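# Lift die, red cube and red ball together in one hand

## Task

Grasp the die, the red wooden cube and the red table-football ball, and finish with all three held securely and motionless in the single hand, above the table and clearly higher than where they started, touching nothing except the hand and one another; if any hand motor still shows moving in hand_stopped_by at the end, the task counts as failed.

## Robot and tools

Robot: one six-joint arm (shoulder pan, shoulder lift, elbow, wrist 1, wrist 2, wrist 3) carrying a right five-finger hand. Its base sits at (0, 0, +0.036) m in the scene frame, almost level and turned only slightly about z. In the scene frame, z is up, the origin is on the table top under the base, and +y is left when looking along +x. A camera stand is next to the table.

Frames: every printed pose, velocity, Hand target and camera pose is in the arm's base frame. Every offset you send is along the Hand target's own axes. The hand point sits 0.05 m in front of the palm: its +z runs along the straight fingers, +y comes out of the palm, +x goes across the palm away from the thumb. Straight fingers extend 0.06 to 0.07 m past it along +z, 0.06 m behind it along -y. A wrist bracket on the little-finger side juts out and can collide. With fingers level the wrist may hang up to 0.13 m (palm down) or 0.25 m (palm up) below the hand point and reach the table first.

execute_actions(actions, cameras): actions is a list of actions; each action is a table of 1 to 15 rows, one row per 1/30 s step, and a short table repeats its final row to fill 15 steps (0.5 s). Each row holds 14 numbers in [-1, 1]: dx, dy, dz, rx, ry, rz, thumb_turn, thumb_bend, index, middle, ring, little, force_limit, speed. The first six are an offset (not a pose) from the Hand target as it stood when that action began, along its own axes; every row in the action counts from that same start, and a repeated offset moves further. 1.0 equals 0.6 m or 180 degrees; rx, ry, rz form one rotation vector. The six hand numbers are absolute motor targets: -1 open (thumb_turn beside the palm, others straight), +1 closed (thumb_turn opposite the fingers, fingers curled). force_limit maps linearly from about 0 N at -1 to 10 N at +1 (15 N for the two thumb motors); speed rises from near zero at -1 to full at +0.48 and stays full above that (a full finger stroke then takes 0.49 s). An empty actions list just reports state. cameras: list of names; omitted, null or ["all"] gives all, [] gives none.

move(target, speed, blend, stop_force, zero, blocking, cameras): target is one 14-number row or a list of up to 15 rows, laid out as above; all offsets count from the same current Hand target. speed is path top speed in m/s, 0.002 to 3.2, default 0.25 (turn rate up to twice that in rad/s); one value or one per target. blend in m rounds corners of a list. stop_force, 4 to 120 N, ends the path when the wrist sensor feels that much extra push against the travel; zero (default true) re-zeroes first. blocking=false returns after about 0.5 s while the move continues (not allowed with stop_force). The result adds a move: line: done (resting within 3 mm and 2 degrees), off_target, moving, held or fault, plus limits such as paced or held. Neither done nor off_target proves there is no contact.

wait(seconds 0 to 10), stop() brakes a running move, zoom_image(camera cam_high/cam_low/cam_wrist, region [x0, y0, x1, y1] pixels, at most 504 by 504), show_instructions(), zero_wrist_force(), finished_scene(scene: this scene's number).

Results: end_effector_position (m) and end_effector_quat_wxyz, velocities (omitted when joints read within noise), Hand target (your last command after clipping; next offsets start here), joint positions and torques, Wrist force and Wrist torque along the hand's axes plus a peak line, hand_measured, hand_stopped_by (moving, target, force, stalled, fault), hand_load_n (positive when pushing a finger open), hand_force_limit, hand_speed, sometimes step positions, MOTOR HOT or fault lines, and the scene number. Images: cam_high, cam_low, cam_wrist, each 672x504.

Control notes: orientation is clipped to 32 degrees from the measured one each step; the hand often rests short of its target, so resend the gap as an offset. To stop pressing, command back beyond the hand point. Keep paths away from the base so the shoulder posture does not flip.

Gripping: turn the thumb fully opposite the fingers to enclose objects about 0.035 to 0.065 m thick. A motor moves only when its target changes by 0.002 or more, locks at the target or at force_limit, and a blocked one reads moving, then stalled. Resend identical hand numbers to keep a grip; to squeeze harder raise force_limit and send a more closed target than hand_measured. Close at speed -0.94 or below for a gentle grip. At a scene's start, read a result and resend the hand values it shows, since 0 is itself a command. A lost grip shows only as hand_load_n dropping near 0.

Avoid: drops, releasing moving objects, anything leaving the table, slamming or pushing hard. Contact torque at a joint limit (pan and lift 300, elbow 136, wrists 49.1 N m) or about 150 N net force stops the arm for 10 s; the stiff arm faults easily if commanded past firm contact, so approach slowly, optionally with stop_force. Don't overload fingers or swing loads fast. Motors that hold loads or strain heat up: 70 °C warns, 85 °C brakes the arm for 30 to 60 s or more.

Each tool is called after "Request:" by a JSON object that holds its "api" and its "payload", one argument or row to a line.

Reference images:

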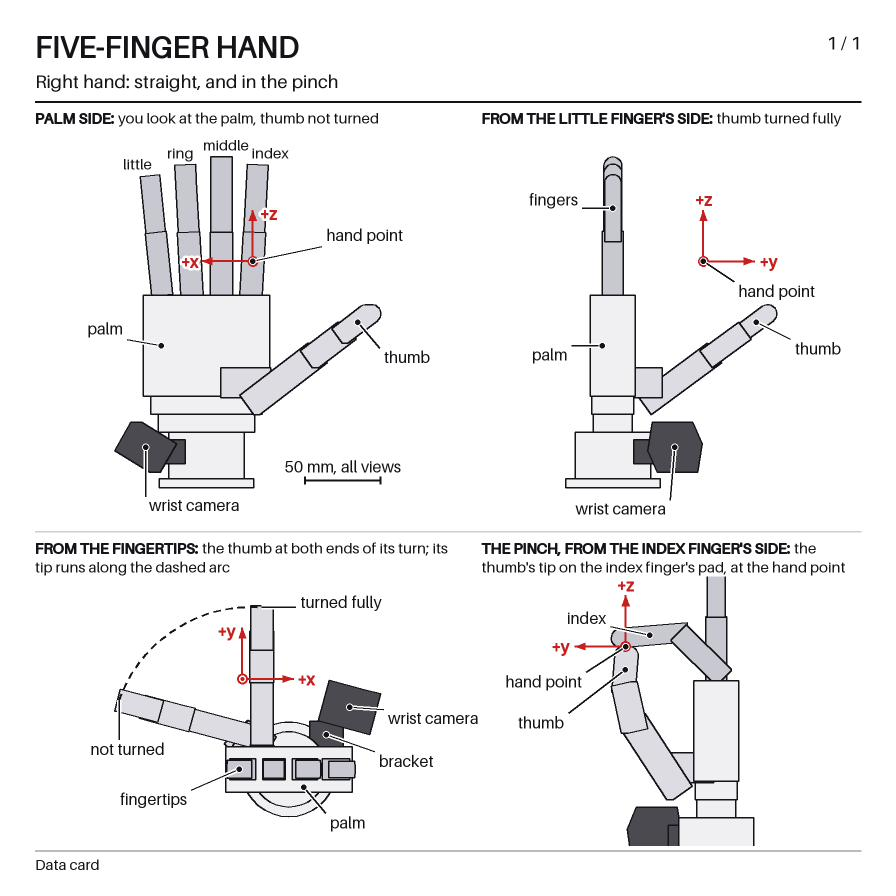

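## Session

Request:
{"api": "execute_actions", "payload": {
  "actions": []
}}

Scene clock: 0.00 s.
end_effector_position=(+0.6221, -0.2908, +0.2631) hand_measured=(-1.000, -1.000, -1.000, -1.000, -1.000, -1.000) hand_load_n=(-0.5, +0.0, +0.0, +0.0, +0.0, +0.0) hand_stopped_by=(target, target, target, target, target, target) hand_force_limit=0.00 hand_speed=-0.80 end_effector_quat_wxyz=(-0.290, +0.016, +0.936, -0.198)
Joint positions: [-0.54 -0.957 1.353 1.537 2.204 -1.956]
Joint velocities: within noise
Joint torques (N m): no reading
Wrist force (N): no reading
Wrist torque (N m): no reading
Wrist force, peak (N): no reading
Hand target: +0.6221, -0.2908, +0.2631; -0.290, +0.016, +0.936, -0.198
camera_calibration:
cam_wrist: T_world_to_cam=[[-0.247235, 0.948824, -0.196489, 0.470681], [0.960419, 0.213106, -0.179392, -0.484407], [-0.128339, -0.233064, -0.963956, 0.375081], [0, 0, 0, 1]] pos_world=[0.62974, -0.255945, 0.367146]

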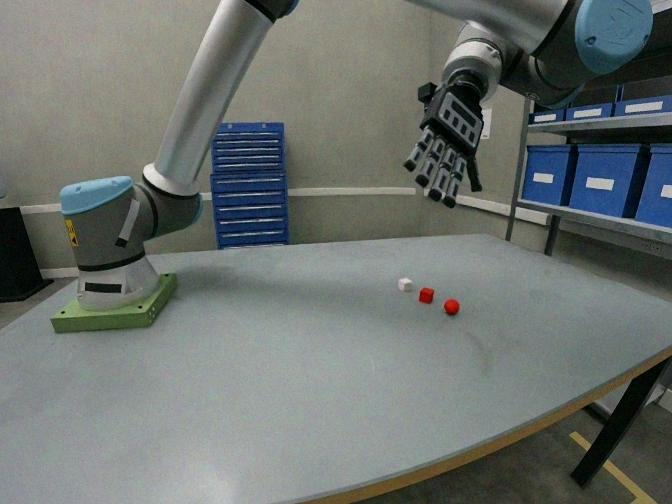

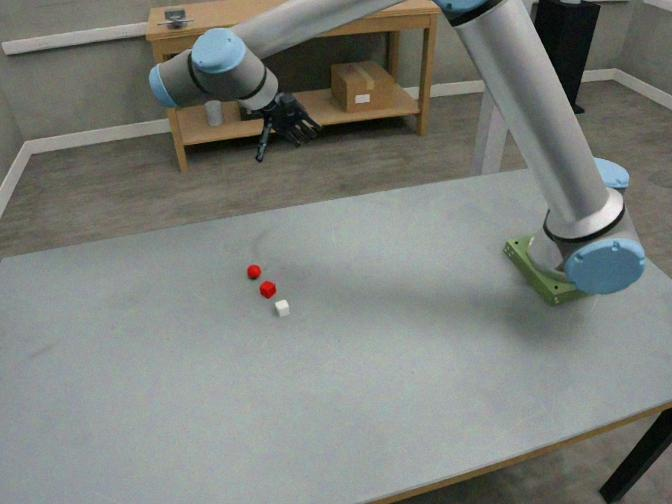

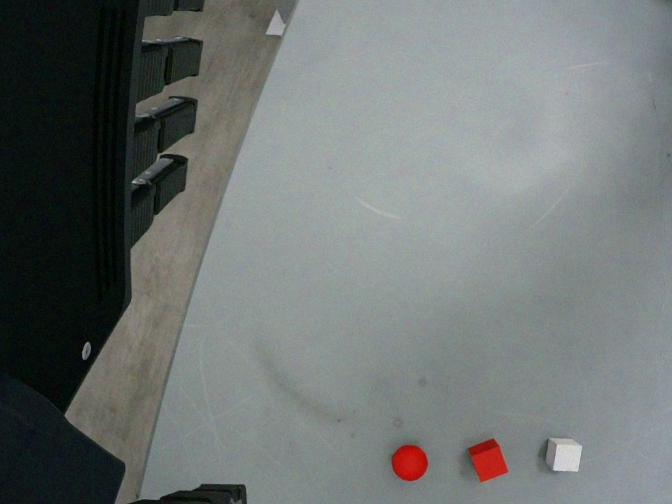

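Request:
{"api": "zoom_image", "payload": {
  "camera": "cam_low",
  "region": [230, 250, 310, 330]
}}

Scaled by 6.300 from the camera's 672x504 image, which has a finer 960x720 frame.

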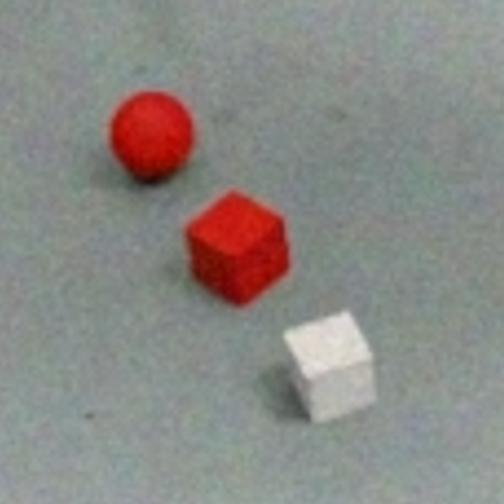

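Request:
{"api": "move", "payload": {
  "target": [-0.218,0.265,-0.061,0.298,-0.587,-0.503,1,-0.85,-0.9,-1,-1,-1,0,-0.4],
  "speed": 0.4
}}

Scene clock: 24.47 s.
end_effector_position=(+0.7377, -0.1502, +0.1602) hand_measured=(+1.000, -0.850, -0.900, -1.000, -1.000, -1.000) hand_load_n=(+0.0, +0.0, +0.0, +0.0, +0.0, +0.0) hand_stopped_by=(target, target, target, target, target, target) hand_force_limit=0.00 hand_speed=-0.40 end_effector_quat_wxyz=(-0.441, +0.779, -0.388, +0.219)
Joint positions: [-0.721 -1.074 1.693 0.629 0.574 -4.333]
Joint velocities: within noise
Joint torques (N m): [15.08 -67.26 -19.3 4.93 -3.5 -2.39]
Wrist force (N): [0.4 0.2 0.5]
Wrist torque (N m): [0.14 -0.20 0.05]
Wrist force, peak (N): [0.9 0.4 0.9]
Hand target: +0.7376, -0.1501, +0.1602; -0.441, +0.779, -0.388, +0.219
Off the commanded pose: 0.000 m, 0 deg.
move: done
camera_calibration:
cam_wrist: T_world_to_cam=[[-0.295724, -0.520234, -0.801189, 0.257542], [-0.916922, 0.389841, 0.0853078, 0.725191], [0.267956, 0.759855, -0.5923, 0.12089], [0, 0, 0, 1]] pos_world=[0.708712, -0.240586, 0.216078]

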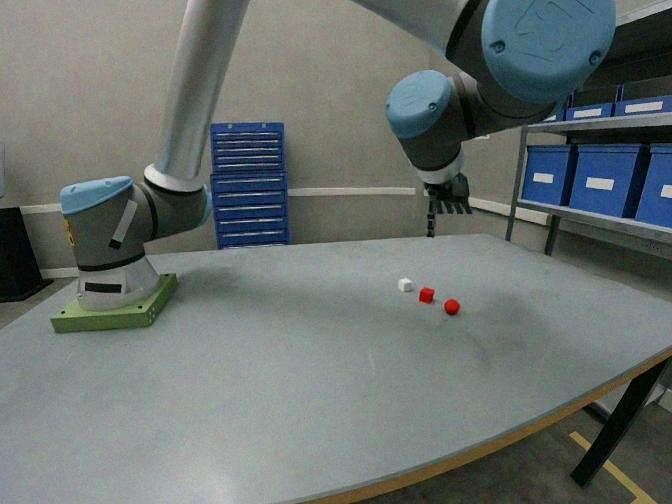

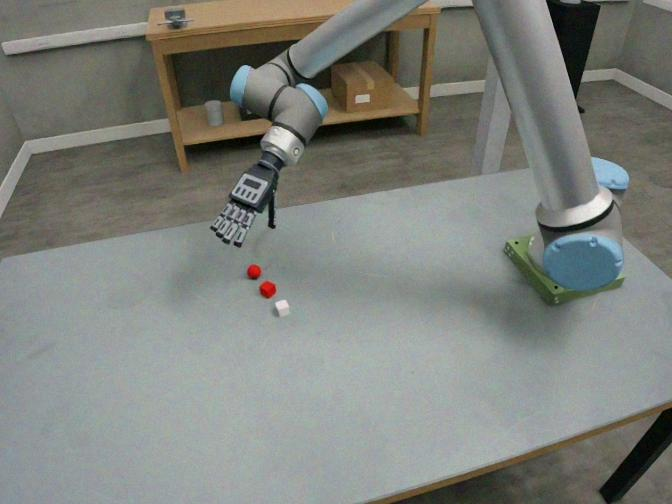

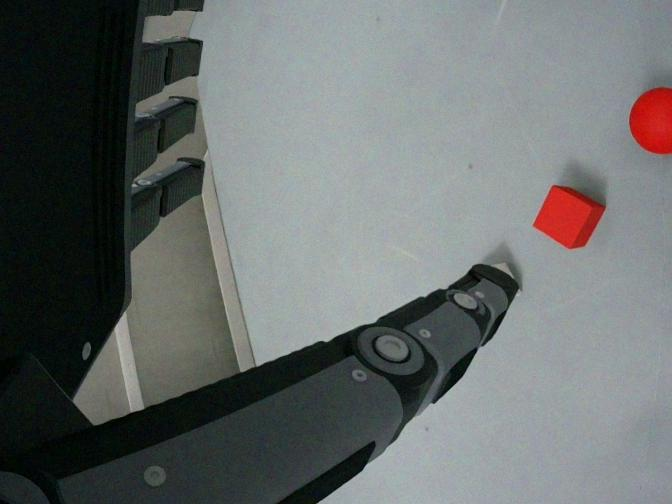

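Request:
{"api": "zoom_image", "payload": {
  "camera": "cam_wrist",
  "region": [470, 60, 670, 310]
}}

Scaled by 2.016 from the camera's 672x504 image, which has a finer 960x720 frame.

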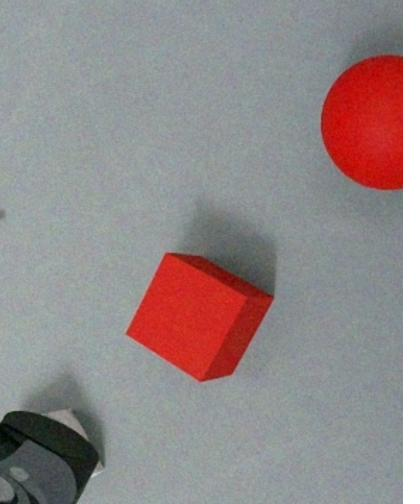

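Request:
{"api": "move", "payload": {
  "target": [0.0097,0.2353,0.1542,0,0,0,1,-0.8,-0.8,-1,-1,-1,0,-0.4],
  "speed": 0.1,
  "stop_force": 5,
  "cameras": ["cam_wrist"]
}}

Request:
{"api": "move", "payload": {
  "target": [0,0,0,0,0,0,1,-0.5,0.35,-1,-1,-1,-0.4,-0.75],
  "cameras": ["cam_wrist"]
}}

Scene clock: 36.87 s.
end_effector_position=(+0.7462, -0.1506, -0.0085) hand_measured=(+1.000, -0.800, -0.800, -1.000, -1.000, -1.000) hand_load_n=(+0.0, +0.0, +0.0, +0.0, +0.0, +0.0) hand_stopped_by=(target, target, target, target, target, target) hand_force_limit=0.00 hand_speed=-0.40 end_effector_quat_wxyz=(-0.441, +0.779, -0.388, +0.219)
Joint positions: [-0.713 -0.878 1.736 0.38 0.577 -4.319]
Joint velocities: within noise
Joint torques (N m): [-2.13 -89.19 -30.45 5.81 -1.22 -1.31]
Wrist force (N): [0.5 0.2 0.2]
Wrist torque (N m): [0.15 -0.19 0.05]
Wrist force, peak (N): [1.0 1.1 1.0]
Hand target: +0.7462, -0.1506, -0.0085; -0.441, +0.779, -0.388, +0.219
Off the commanded pose: 0.000 m, 0 deg.
move: done
camera_calibration:
cam_wrist: T_world_to_cam=[[-0.295656, -0.520199, -0.801237, 0.124598], [-0.917, 0.389638, 0.085402, 0.747633], [0.267766, 0.759983, -0.592221, 0.0190718], [0, 0, 0, 1]] pos_world=[0.717311, -0.240985, 0.0472781]
Images, in order (width x height): cam_wrist 672x504.

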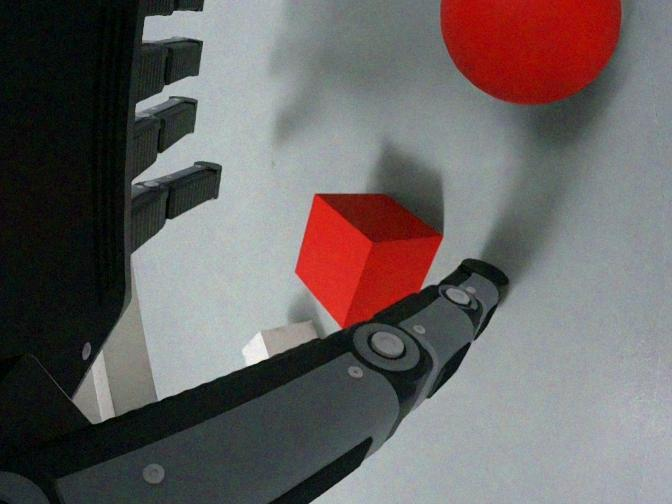

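Scene clock: 38.40 s.
end_effector_position=(+0.7462, -0.1506, -0.0085) hand_measured=(+1.000, -0.502, +0.074, -1.000, -1.000, -1.000) hand_load_n=(-4.0, +3.5, +5.5, +0.0, +0.0, +0.0) hand_stopped_by=(target, target, force, target, target, target) hand_force_limit=-0.40 hand_speed=-0.75 end_effector_quat_wxyz=(-0.441, +0.779, -0.388, +0.219)
Joint positions: [-0.713 -0.878 1.736 0.38 0.577 -4.319]
Joint velocities: within noise
Joint torques (N m): [-7.82 -85.22 -29.25 4.9 -2.11 -1.51]
Wrist force (N): [0.2 -3.5 -1.4]
Wrist torque (N m): [0.04 -0.22 0.04]
Wrist force, peak (N): [-0.2 -4.5 -1.5]
Hand target: +0.7462, -0.1506, -0.0085; -0.441, +0.779, -0.388, +0.219
Off the commanded pose: 0.000 m, 0 deg.
move: done
camera_calibration:
cam_wrist: T_world_to_cam=[[-0.295656, -0.520199, -0.801237, 0.124678], [-0.917, 0.389638, 0.085402, 0.747625], [0.267766, 0.759983, -0.592221, 0.019131], [0, 0, 0, 1]] pos_world=[0.717311, -0.240985, 0.0473781]
Images, in order (width x height): cam_wrist 672x504.

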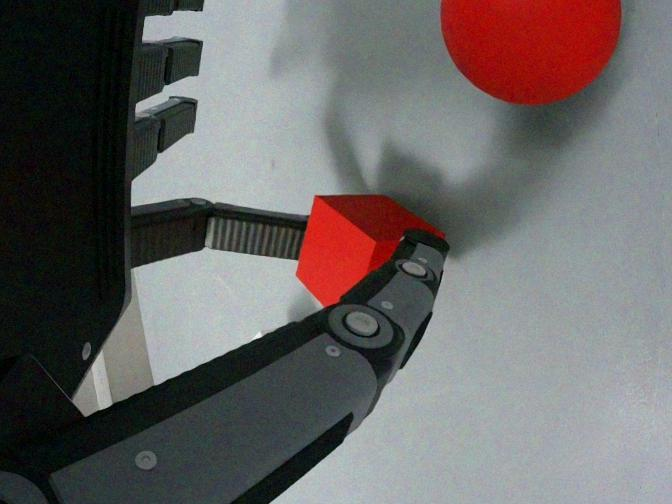

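Request:
{"api": "move", "payload": {
  "target": [
    [0,-0.0172,-0.0103,0,0,0,1,-0.5,0.35,-1,-1,-1,-0.4,-0.75],
    [-0.06,-0.03,0.0112,0,0.1238,0.0744,1,-0.5,0.35,-1,-1,-1,-0.4,-0.75]
  ],
  "speed": 0.06,
  "cameras": ["cam_wrist"]
}}

Request:
{"api": "zoom_image", "payload": {
  "camera": "cam_wrist",
  "region": [200, 150, 500, 400]
}}

Scene clock: 53.00 s.
end_effector_position=(+0.7364, -0.1127, +0.0035) hand_measured=(+1.000, -0.502, +0.074, -1.000, -1.000, -1.000) hand_load_n=(-3.5, +5.0, +5.0, +0.0, +0.0, +0.0) hand_stopped_by=(target, target, force, target, target, target) hand_force_limit=-0.40 hand_speed=-0.75 end_effector_quat_wxyz=(-0.380, +0.672, -0.554, +0.312)
Joint positions: [-0.626 -1.109 2.006 -0.174 0.894 -3.645]
Joint velocities: within noise
Joint torques (N m): [-6.96 -43.06 -32.23 3.83 -2.6 -2.51]
Wrist force (N): [0.4 0.6 0.8]
Wrist torque (N m): [0.15 -0.20 0.05]
Wrist force, peak (N): [0.0 -3.7 -1.8]
Hand target: +0.7365, -0.1128, +0.0035; -0.380, +0.672, -0.554, +0.312
Off the commanded pose: 0.000 m, 0 deg.
move: done
camera_calibration:
cam_wrist: T_world_to_cam=[[-0.49418, -0.338241, -0.800861, 0.317853], [-0.65339, 0.752178, 0.0855018, 0.56955], [0.57347, 0.565528, -0.592715, -0.246969], [0, 0, 0, 1]] pos_world=[0.670844, -0.181224, 0.0594768]
Images, in order (width x height): cam_wrist 672x504.

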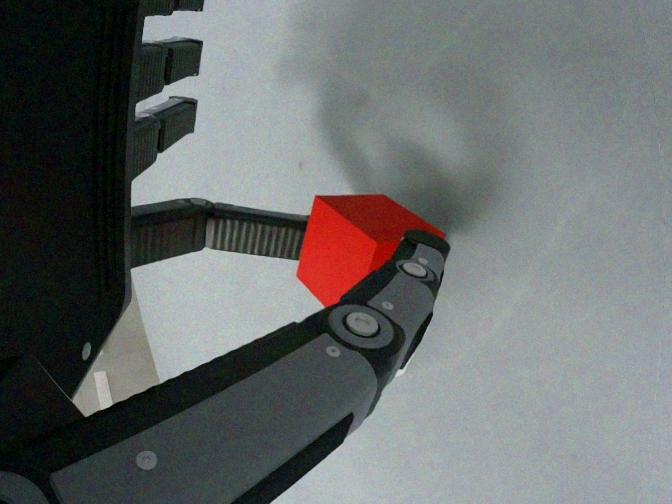

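Scaled by 1.680 from the camera's 672x504 image, which has a finer 960x720 frame.

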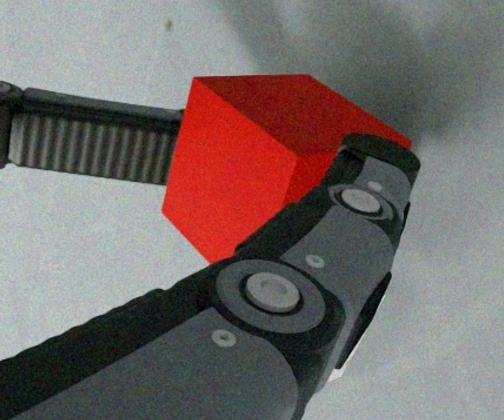

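Request:
{"api": "execute_actions", "payload": {
  "actions": [],
  "cameras": ["cam_low","cam_high"]
}}

Request:
{"api": "zoom_image", "payload": {
  "camera": "cam_low",
  "region": [220, 240, 320, 340]
}}

Request:
{"api": "zoom_image", "payload": {
  "camera": "cam_high",
  "region": [370, 240, 470, 340]
}}

Scene clock: 55.53 s.
end_effector_position=(+0.7365, -0.1128, +0.0035) hand_measured=(+1.000, -0.502, +0.074, -1.000, -1.000, -1.000) hand_load_n=(-3.5, +5.0, +5.0, +0.0, +0.0, +0.0) hand_stopped_by=(target, target, force, target, target, target) hand_force_limit=-0.40 hand_speed=-0.75 end_effector_quat_wxyz=(-0.380, +0.672, -0.554, +0.312)
Joint positions: [-0.626 -1.109 2.005 -0.174 0.894 -3.645]
Joint velocities: within noise
Joint torques (N m): [-8.93 -46.92 -27.7 2.79 -3.05 0.22]
Wrist force (N): [0.5 0.4 0.4]
Wrist torque (N m): [0.14 -0.21 0.05]
Wrist force, peak (N): [0.5 0.9 0.6]
Hand target: +0.7365, -0.1128, +0.0035; -0.380, +0.672, -0.554, +0.312
Off the commanded pose: 0.000 m, 0 deg.
Images, in order (width x height): cam_high 672x504, cam_low 672x504.

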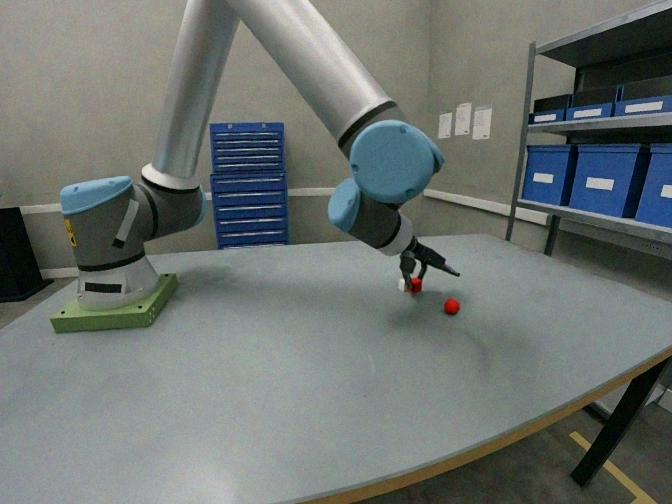

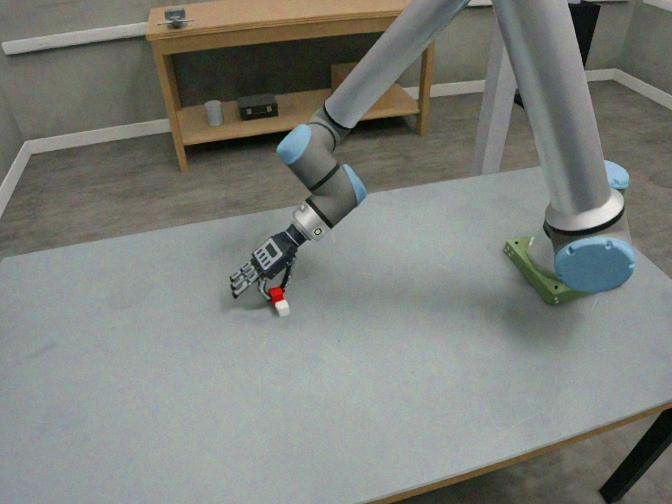

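Scaled by 5.040 from the camera's 672x504 image, which has a finer 960x720 frame.

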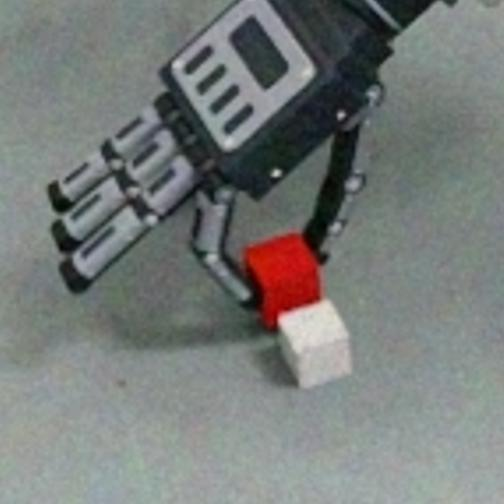

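Scaled by 5.040 from the camera's 672x504 image, which has a finer 960x720 frame.

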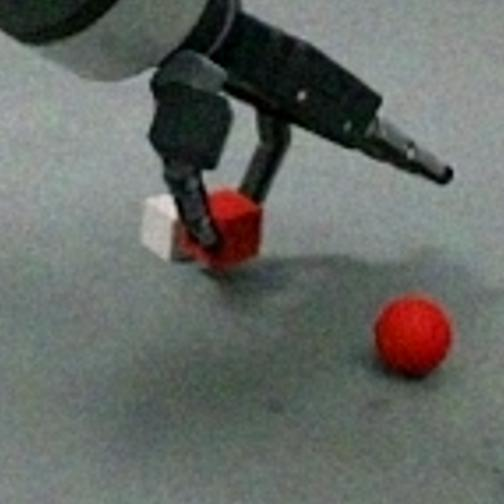

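Request:
{"api": "move", "payload": {
  "target": [
    [0.0117,0,0,0,0,0,1,-0.5,0.35,-1,-1,-1,-0.4,-0.75],
    [0.0117,0.0172,0.0103,0,0,0,1,-0.5,0.35,-1,-1,-1,-0.4,-0.75]
  ],
  "speed": 0.03,
  "cameras": ["cam_wrist"]
}}

Request:
{"api": "move", "payload": {
  "target": [-0.0083,-0.001,0,0,0,0,1,-0.5,0.35,-1,-1,-1,-0.4,-0.75],
  "speed": 0.02,
  "cameras": ["cam_wrist","cam_low"]
}}

Request:
{"api": "zoom_image", "payload": {
  "camera": "cam_low",
  "region": [220, 240, 320, 340]
}}

Scene clock: 61.23 s.
end_effector_position=(+0.7378, -0.1197, -0.0087) hand_measured=(+1.000, -0.502, +0.074, -1.000, -1.000, -1.000) hand_load_n=(-4.0, +3.5, +5.5, +0.0, +0.0, +0.0) hand_stopped_by=(target, target, force, target, target, target) hand_force_limit=-0.40 hand_speed=-0.75 end_effector_quat_wxyz=(-0.380, +0.672, -0.554, +0.312)
Joint positions: [-0.634 -1.087 2.001 -0.187 0.888 -3.652]
Joint velocities: within noise
Joint torques (N m): [12.95 -71.63 -15.57 3.41 1.88 1.83]
Wrist force (N): [-0.2 -3.1 -1.1]
Wrist torque (N m): [0.03 -0.15 0.00]
Wrist force, peak (N): [-0.2 -4.3 -1.4]
Hand target: +0.7378, -0.1197, -0.0085; -0.380, +0.672, -0.554, +0.312
Off the commanded pose: 0.000 m, 0 deg.
move: done
camera_calibration:
cam_wrist: T_world_to_cam=[[-0.494213, -0.338204, -0.800857, 0.306435], [-0.653365, 0.752194, 0.0855413, 0.576758], [0.57347, 0.565528, -0.592715, -0.251044], [0, 0, 0, 1]] pos_world=[0.672244, -0.188224, 0.0472768]
Images, in order (width x height): cam_wrist 672x504.

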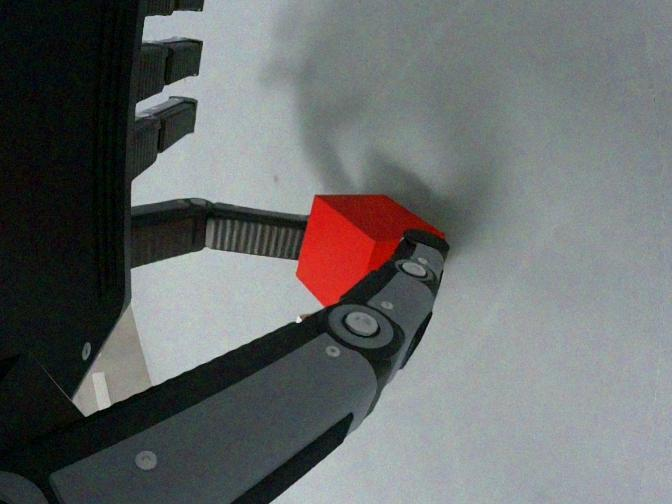

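Scene clock: 61.93 s.
end_effector_position=(+0.7371, -0.1147, -0.0080) hand_measured=(+1.000, -0.502, +0.074, -1.000, -1.000, -1.000) hand_load_n=(-3.0, +5.0, +4.5, +0.0, +0.0, +0.0) hand_stopped_by=(target, target, force, target, target, target) hand_force_limit=-0.40 hand_speed=-0.75 end_effector_quat_wxyz=(-0.380, +0.672, -0.554, +0.312)
Joint positions: [-0.628 -1.091 2.006 -0.191 0.893 -3.647]
Joint velocities: within noise
Joint torques (N m): [-6.07 -67.96 -19.36 -0.36 0.2 0]
Wrist force (N): [0.4 0.4 0.2]
Wrist torque (N m): [0.16 -0.18 0.04]
Wrist force, peak (N): [0.0 -2.9 -0.8]
Hand target: +0.7372, -0.1148, -0.0080; -0.380, +0.672, -0.554, +0.312
Off the commanded pose: 0.000 m, 0 deg.
move: done
camera_calibration:
cam_wrist: T_world_to_cam=[[-0.494213, -0.338204, -0.800857, 0.308261], [-0.653365, 0.752194, 0.0855413, 0.572488], [0.57347, 0.565528, -0.592715, -0.253114], [0, 0, 0, 1]] pos_world=[0.671544, -0.183224, 0.0478768]
Images, in order (width x height): cam_low 672x504, cam_wrist 672x504.

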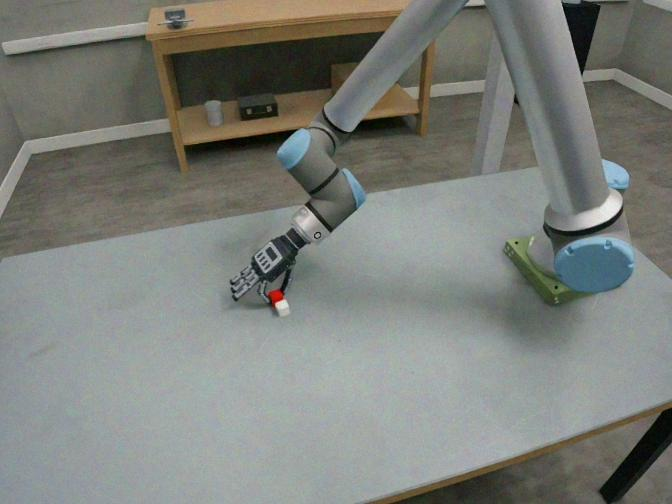

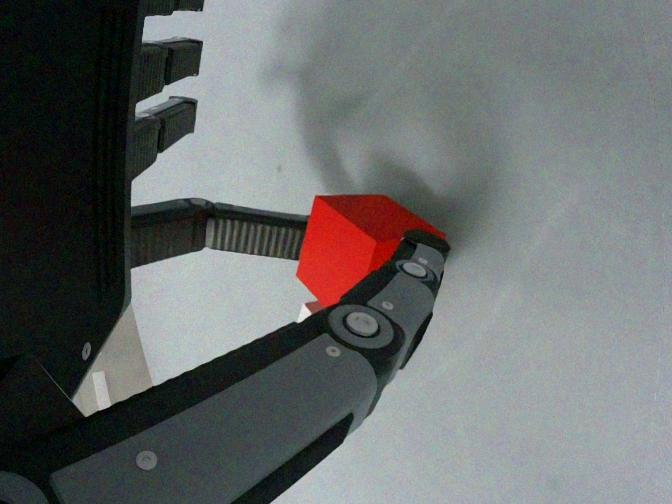

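Scaled by 5.040 from the camera's 672x504 image, which has a finer 960x720 frame.

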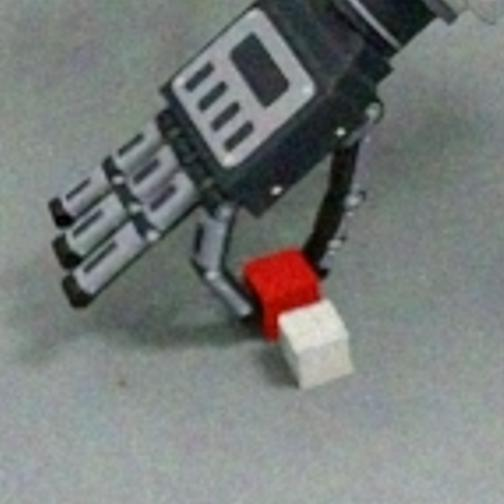

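Request:
{"api": "move", "payload": {
  "target": [0,0,0,0,0,0,1,-0.85,-0.7,-0.7,-1,-1,-0.4,-0.6],
  "cameras": []
}}

Request:
{"api": "move", "payload": {
  "target": [-0.036,0,0,0,0,0,1,-0.85,-0.7,-0.7,-1,-1,-0.4,-0.6],
  "speed": 0.04,
  "cameras": ["cam_wrist","cam_low"]
}}

Request:
{"api": "zoom_image", "payload": {
  "camera": "cam_wrist",
  "region": [200, 150, 500, 400]
}}

Scene clock: 66.00 s.
end_effector_position=(+0.7372, -0.1148, -0.0080) hand_measured=(+1.000, -0.850, -0.700, -0.700, -1.000, -1.000) hand_load_n=(+0.0, +0.0, +0.0, -0.5, +0.0, -0.5) hand_stopped_by=(target, target, target, target, target, target) hand_force_limit=-0.40 hand_speed=-0.60 end_effector_quat_wxyz=(-0.380, +0.672, -0.554, +0.312)
Joint positions: [-0.628 -1.091 2.006 -0.191 0.892 -3.647]
Joint velocities: within noise
Joint torques (N m): [-5.75 -47.34 -27.21 3.67 -1.71 -1.68]
Wrist force (N): [0.5 0.0 0.6]
Wrist torque (N m): [0.07 -0.22 0.03]
Wrist force, peak (N): [0.2 0.5 0.9]
Hand target: +0.7372, -0.1148, -0.0080; -0.380, +0.672, -0.554, +0.312
Off the commanded pose: 0.000 m, 0 deg.
move: done
No camera images: "cameras" was empty.

Scene clock: 66.80 s.
end_effector_position=(+0.7329, -0.0934, -0.0080) hand_measured=(+1.000, -0.850, -0.700, -0.700, -1.000, -1.000) hand_load_n=(+0.5, +0.0, -0.5, +0.0, +0.0, +0.0) hand_stopped_by=(target, target, target, target, target, target) hand_force_limit=-0.40 hand_speed=-0.60 end_effector_quat_wxyz=(-0.380, +0.672, -0.554, +0.312)
Joint positions: [-0.6 -1.106 2.03 -0.214 0.913 -3.624]
Joint velocities: within noise
Joint torques (N m): [-4.3 -48.18 -31.95 4.01 -1.76 -2.4]
Wrist force (N): [0.2 0.3 0.6]
Wrist torque (N m): [0.13 -0.18 0.04]
Wrist force, peak (N): [1.1 0.4 0.3]
Hand target: +0.7330, -0.0936, -0.0080; -0.380, +0.672, -0.554, +0.312
Off the commanded pose: 0.000 m, 0 deg.
move: done
camera_calibration:
cam_wrist: T_world_to_cam=[[-0.494204, -0.338195, -0.800866, 0.313465], [-0.653284, 0.752274, 0.0854585, 0.553677], [0.573569, 0.565427, -0.592714, -0.262775], [0, 0, 0, 1]] pos_world=[0.667344, -0.161925, 0.0479768]
Images, in order (width x height): cam_low 672x504, cam_wrist 672x504.

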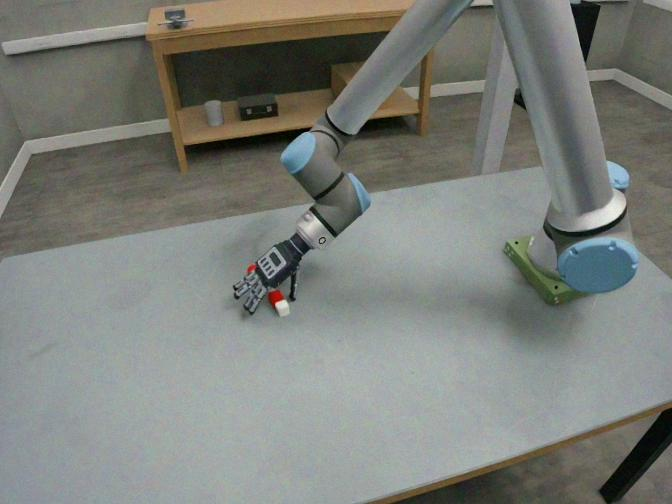

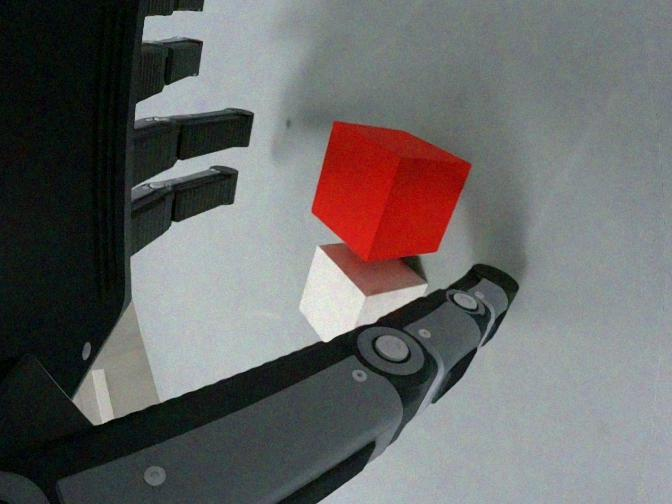

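Scaled by 1.680 from the camera's 672x504 image, which has a finer 960x720 frame.

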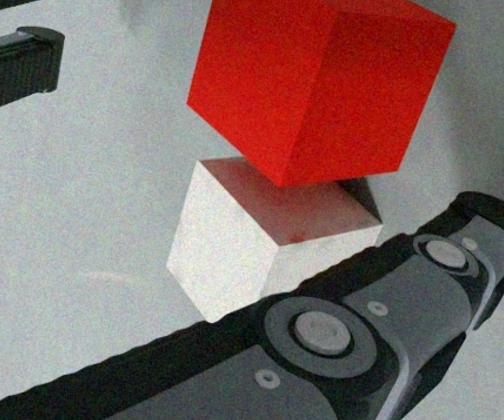

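Request:
{"api": "move", "payload": {
  "target": [-0.0035,0,0,0,0,0,1,-0.56,-0.4,-0.5,-1,-1,-0.6,-0.7],
  "speed": 0.03,
  "cameras": []
}}

Request:
{"api": "move", "payload": {
  "target": [0,0,0,0,0,0,1,-0.5,0.25,0.2,-1,-1,-0.6,-0.85],
  "cameras": ["cam_wrist","cam_low"]
}}

Request:
{"api": "zoom_image", "payload": {
  "camera": "cam_wrist",
  "region": [200, 100, 500, 350]
}}

Scene clock: 80.37 s.
end_effector_position=(+0.7326, -0.0915, -0.0080) hand_measured=(+1.000, -0.560, -0.400, -0.500, -1.000, -1.000) hand_load_n=(+0.0, +0.0, +0.0, +0.0, +0.0, +0.0) hand_stopped_by=(target, target, target, target, target, target) hand_force_limit=-0.60 hand_speed=-0.70 end_effector_quat_wxyz=(-0.380, +0.672, -0.554, +0.312)
Joint positions: [-0.598 -1.107 2.032 -0.216 0.915 -3.622]
Joint velocities: within noise
Joint torques (N m): [2.57 -72.83 -16.89 0.79 -0.18 -0.38]
Wrist force (N): [0.6 0.1 0.2]
Wrist torque (N m): [0.12 -0.22 0.05]
Wrist force, peak (N): [0.8 0.3 0.6]
Hand target: +0.7326, -0.0915, -0.0080; -0.380, +0.672, -0.554, +0.312
Off the commanded pose: 0.000 m, 0 deg.
move: done
No camera images: "cameras" was empty.

Scene clock: 82.20 s.
end_effector_position=(+0.7326, -0.0915, -0.0080) hand_measured=(+1.000, -0.500, +0.250, +0.040, -1.000, -1.000) hand_load_n=(+0.0, +2.0, +0.0, +3.0, +0.0, +0.0) hand_stopped_by=(target, target, target, force, target, target) hand_force_limit=-0.60 hand_speed=-0.85 end_effector_quat_wxyz=(-0.380, +0.672, -0.554, +0.312)
Joint positions: [-0.598 -1.107 2.032 -0.216 0.915 -3.622]
Joint velocities: within noise
Joint torques (N m): [-6.36 -71.99 -30.54 3.65 -1.29 -1.38]
Wrist force (N): [0.5 -0.4 -0.6]
Wrist torque (N m): [0.15 -0.20 0.05]
Wrist force, peak (N): [0.6 -1.3 -0.1]
Hand target: +0.7326, -0.0915, -0.0080; -0.380, +0.672, -0.554, +0.312
Off the commanded pose: 0.000 m, 0 deg.
move: done
camera_calibration:
cam_wrist: T_world_to_cam=[[-0.494213, -0.338204, -0.800857, 0.313963], [-0.653365, 0.752194, 0.0855413, 0.552088], [0.57347, 0.565528, -0.592715, -0.263595], [0, 0, 0, 1]] pos_world=[0.667044, -0.160024, 0.0479768]
Images, in order (width x height): cam_low 672x504, cam_wrist 672x504.

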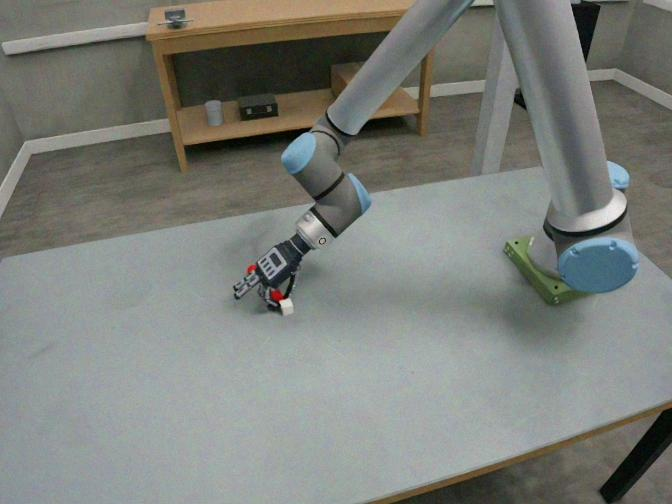

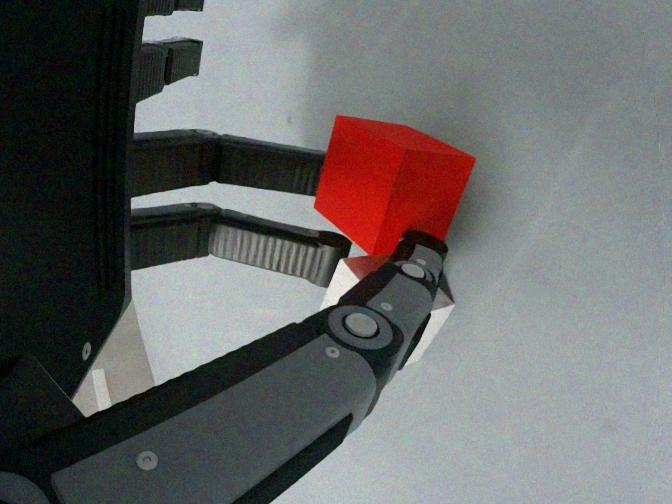

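Scaled by 1.680 from the camera's 672x504 image, which has a finer 960x720 frame.

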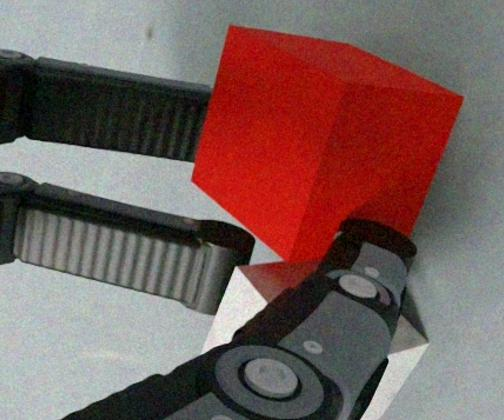

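Request:
{"api": "move", "payload": {
  "target": [0,0,0,0,0,0,1,-0.9,-0.6,-0.8,-1,-1,-0.6,-0.7],
  "cameras": []
}}

Request:
{"api": "move", "payload": {
  "target": [-0.0142,0,0,0,0,0,1,-0.9,-0.6,-0.8,-1,-1,-0.6,-0.7],
  "speed": 0.03,
  "cameras": ["cam_wrist"]
}}

Request:
{"api": "move", "payload": {
  "target": [0,0,0,0,0,0,1,-0.5,0.3,-0.8,-1,-1,-0.5,-0.75],
  "cameras": ["cam_wrist","cam_low"]
}}

Request:
{"api": "zoom_image", "payload": {
  "camera": "cam_low",
  "region": [220, 240, 320, 340]
}}

Scene clock: 88.13 s.
end_effector_position=(+0.7326, -0.0915, -0.0080) hand_measured=(+1.000, -0.900, -0.600, -0.800, -1.000, -1.000) hand_load_n=(+0.0, +0.0, +0.0, -0.5, +0.0, +0.0) hand_stopped_by=(target, target, target, target, target, target) hand_force_limit=-0.60 hand_speed=-0.70 end_effector_quat_wxyz=(-0.380, +0.672, -0.554, +0.312)
Joint positions: [-0.598 -1.107 2.032 -0.216 0.915 -3.622]
Joint velocities: within noise
Joint torques (N m): [-3.86 -58.92 -28.68 3.29 -1.2 -0.88]
Wrist force (N): [-0.1 0.3 0.4]
Wrist torque (N m): [0.14 -0.13 0.02]
Wrist force, peak (N): [0.4 -0.8 -0.7]
Hand target: +0.7326, -0.0915, -0.0080; -0.380, +0.672, -0.554, +0.312
Off the commanded pose: 0.000 m, 0 deg.
move: done
No camera images: "cameras" was empty.

Scene clock: 88.83 s.
end_effector_position=(+0.7309, -0.0830, -0.0080) hand_measured=(+1.000, -0.900, -0.600, -0.800, -1.000, -1.000) hand_load_n=(+0.0, +0.0, +0.0, +0.0, +0.0, +0.0) hand_stopped_by=(target, target, target, target, target, target) hand_force_limit=-0.60 hand_speed=-0.70 end_effector_quat_wxyz=(-0.380, +0.672, -0.554, +0.312)
Joint positions: [-0.586 -1.113 2.041 -0.225 0.924 -3.612]
Joint velocities: within noise
Joint torques (N m): [-7.21 -60.42 -23.31 0.77 -0.97 -0.96]
Wrist force (N): [0.4 0.0 0.1]
Wrist torque (N m): [0.12 -0.19 0.03]
Wrist force, peak (N): [0.5 0.6 0.6]
Hand target: +0.7310, -0.0832, -0.0080; -0.380, +0.672, -0.554, +0.312
Off the commanded pose: 0.000 m, 0 deg.
move: done
camera_calibration:
cam_wrist: T_world_to_cam=[[-0.494213, -0.338204, -0.800857, 0.315998], [-0.653365, 0.752194, 0.0855413, 0.544584], [0.57347, 0.565528, -0.592715, -0.267427], [0, 0, 0, 1]] pos_world=[0.665344, -0.151524, 0.0479768]
Images, in order (width x height): cam_wrist 672x504.

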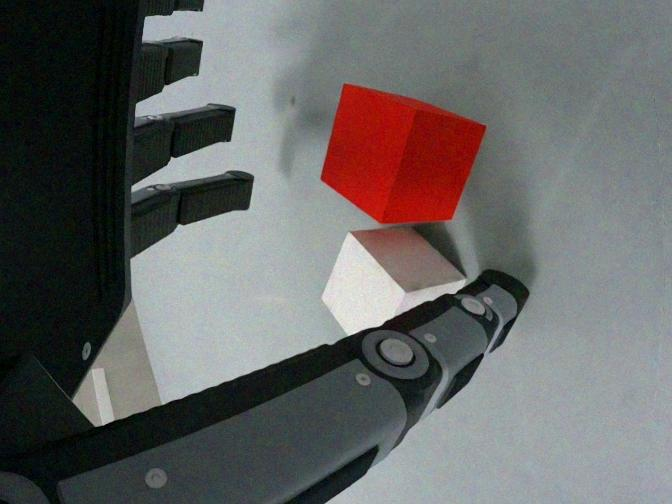

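Scene clock: 90.17 s.
end_effector_position=(+0.7310, -0.0832, -0.0080) hand_measured=(+1.000, -0.524, +0.136, -0.800, -1.000, -1.000) hand_load_n=(-0.5, +4.5, +4.5, +0.0, +0.0, +0.0) hand_stopped_by=(target, force, force, target, target, target) hand_force_limit=-0.50 hand_speed=-0.75 end_effector_quat_wxyz=(-0.380, +0.672, -0.554, +0.312)
Joint positions: [-0.587 -1.113 2.041 -0.225 0.924 -3.613]
Joint velocities: within noise
Joint torques (N m): [-7.66 -42.86 -30.18 3.93 -2.44 -2.28]
Wrist force (N): [0.4 -0.4 0.0]
Wrist torque (N m): [0.10 -0.22 0.04]
Wrist force, peak (N): [0.3 0.8 0.8]
Hand target: +0.7310, -0.0832, -0.0080; -0.380, +0.672, -0.554, +0.312
Off the commanded pose: 0.000 m, 0 deg.
move: done
camera_calibration:
cam_wrist: T_world_to_cam=[[-0.494213, -0.338204, -0.800857, 0.316013], [-0.653365, 0.752194, 0.0855413, 0.544725], [0.57347, 0.565528, -0.592715, -0.267428], [0, 0, 0, 1]] pos_world=[0.665444, -0.151624, 0.0479768]
Images, in order (width x height): cam_low 672x504, cam_wrist 672x504.

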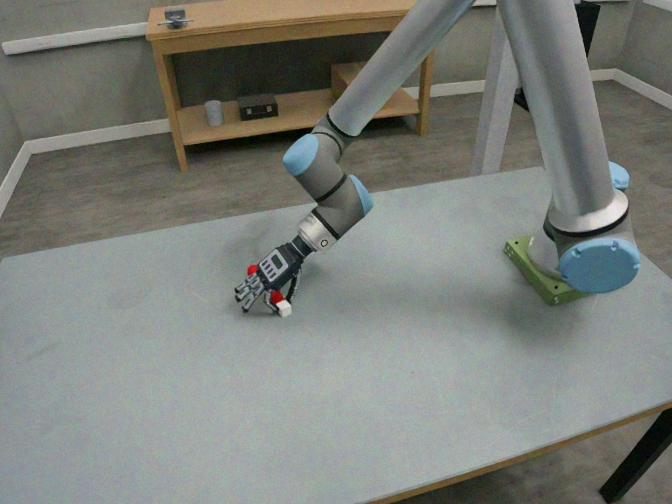

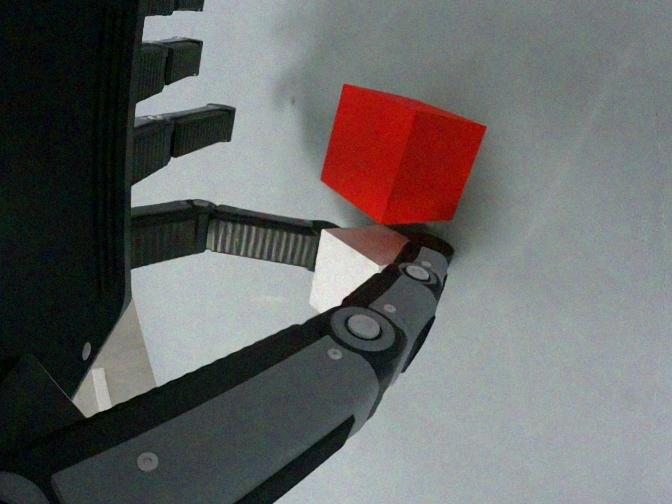

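Scaled by 5.040 from the camera's 672x504 image, which has a finer 960x720 frame.

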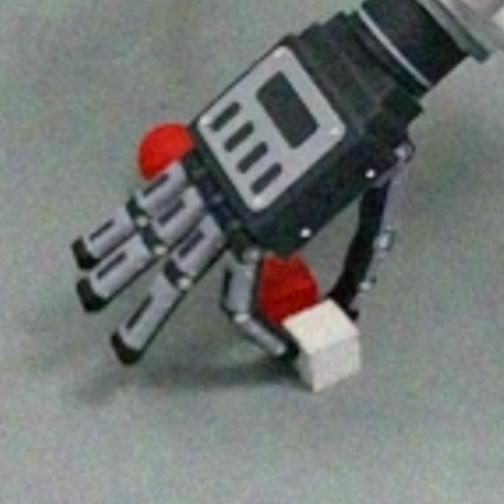

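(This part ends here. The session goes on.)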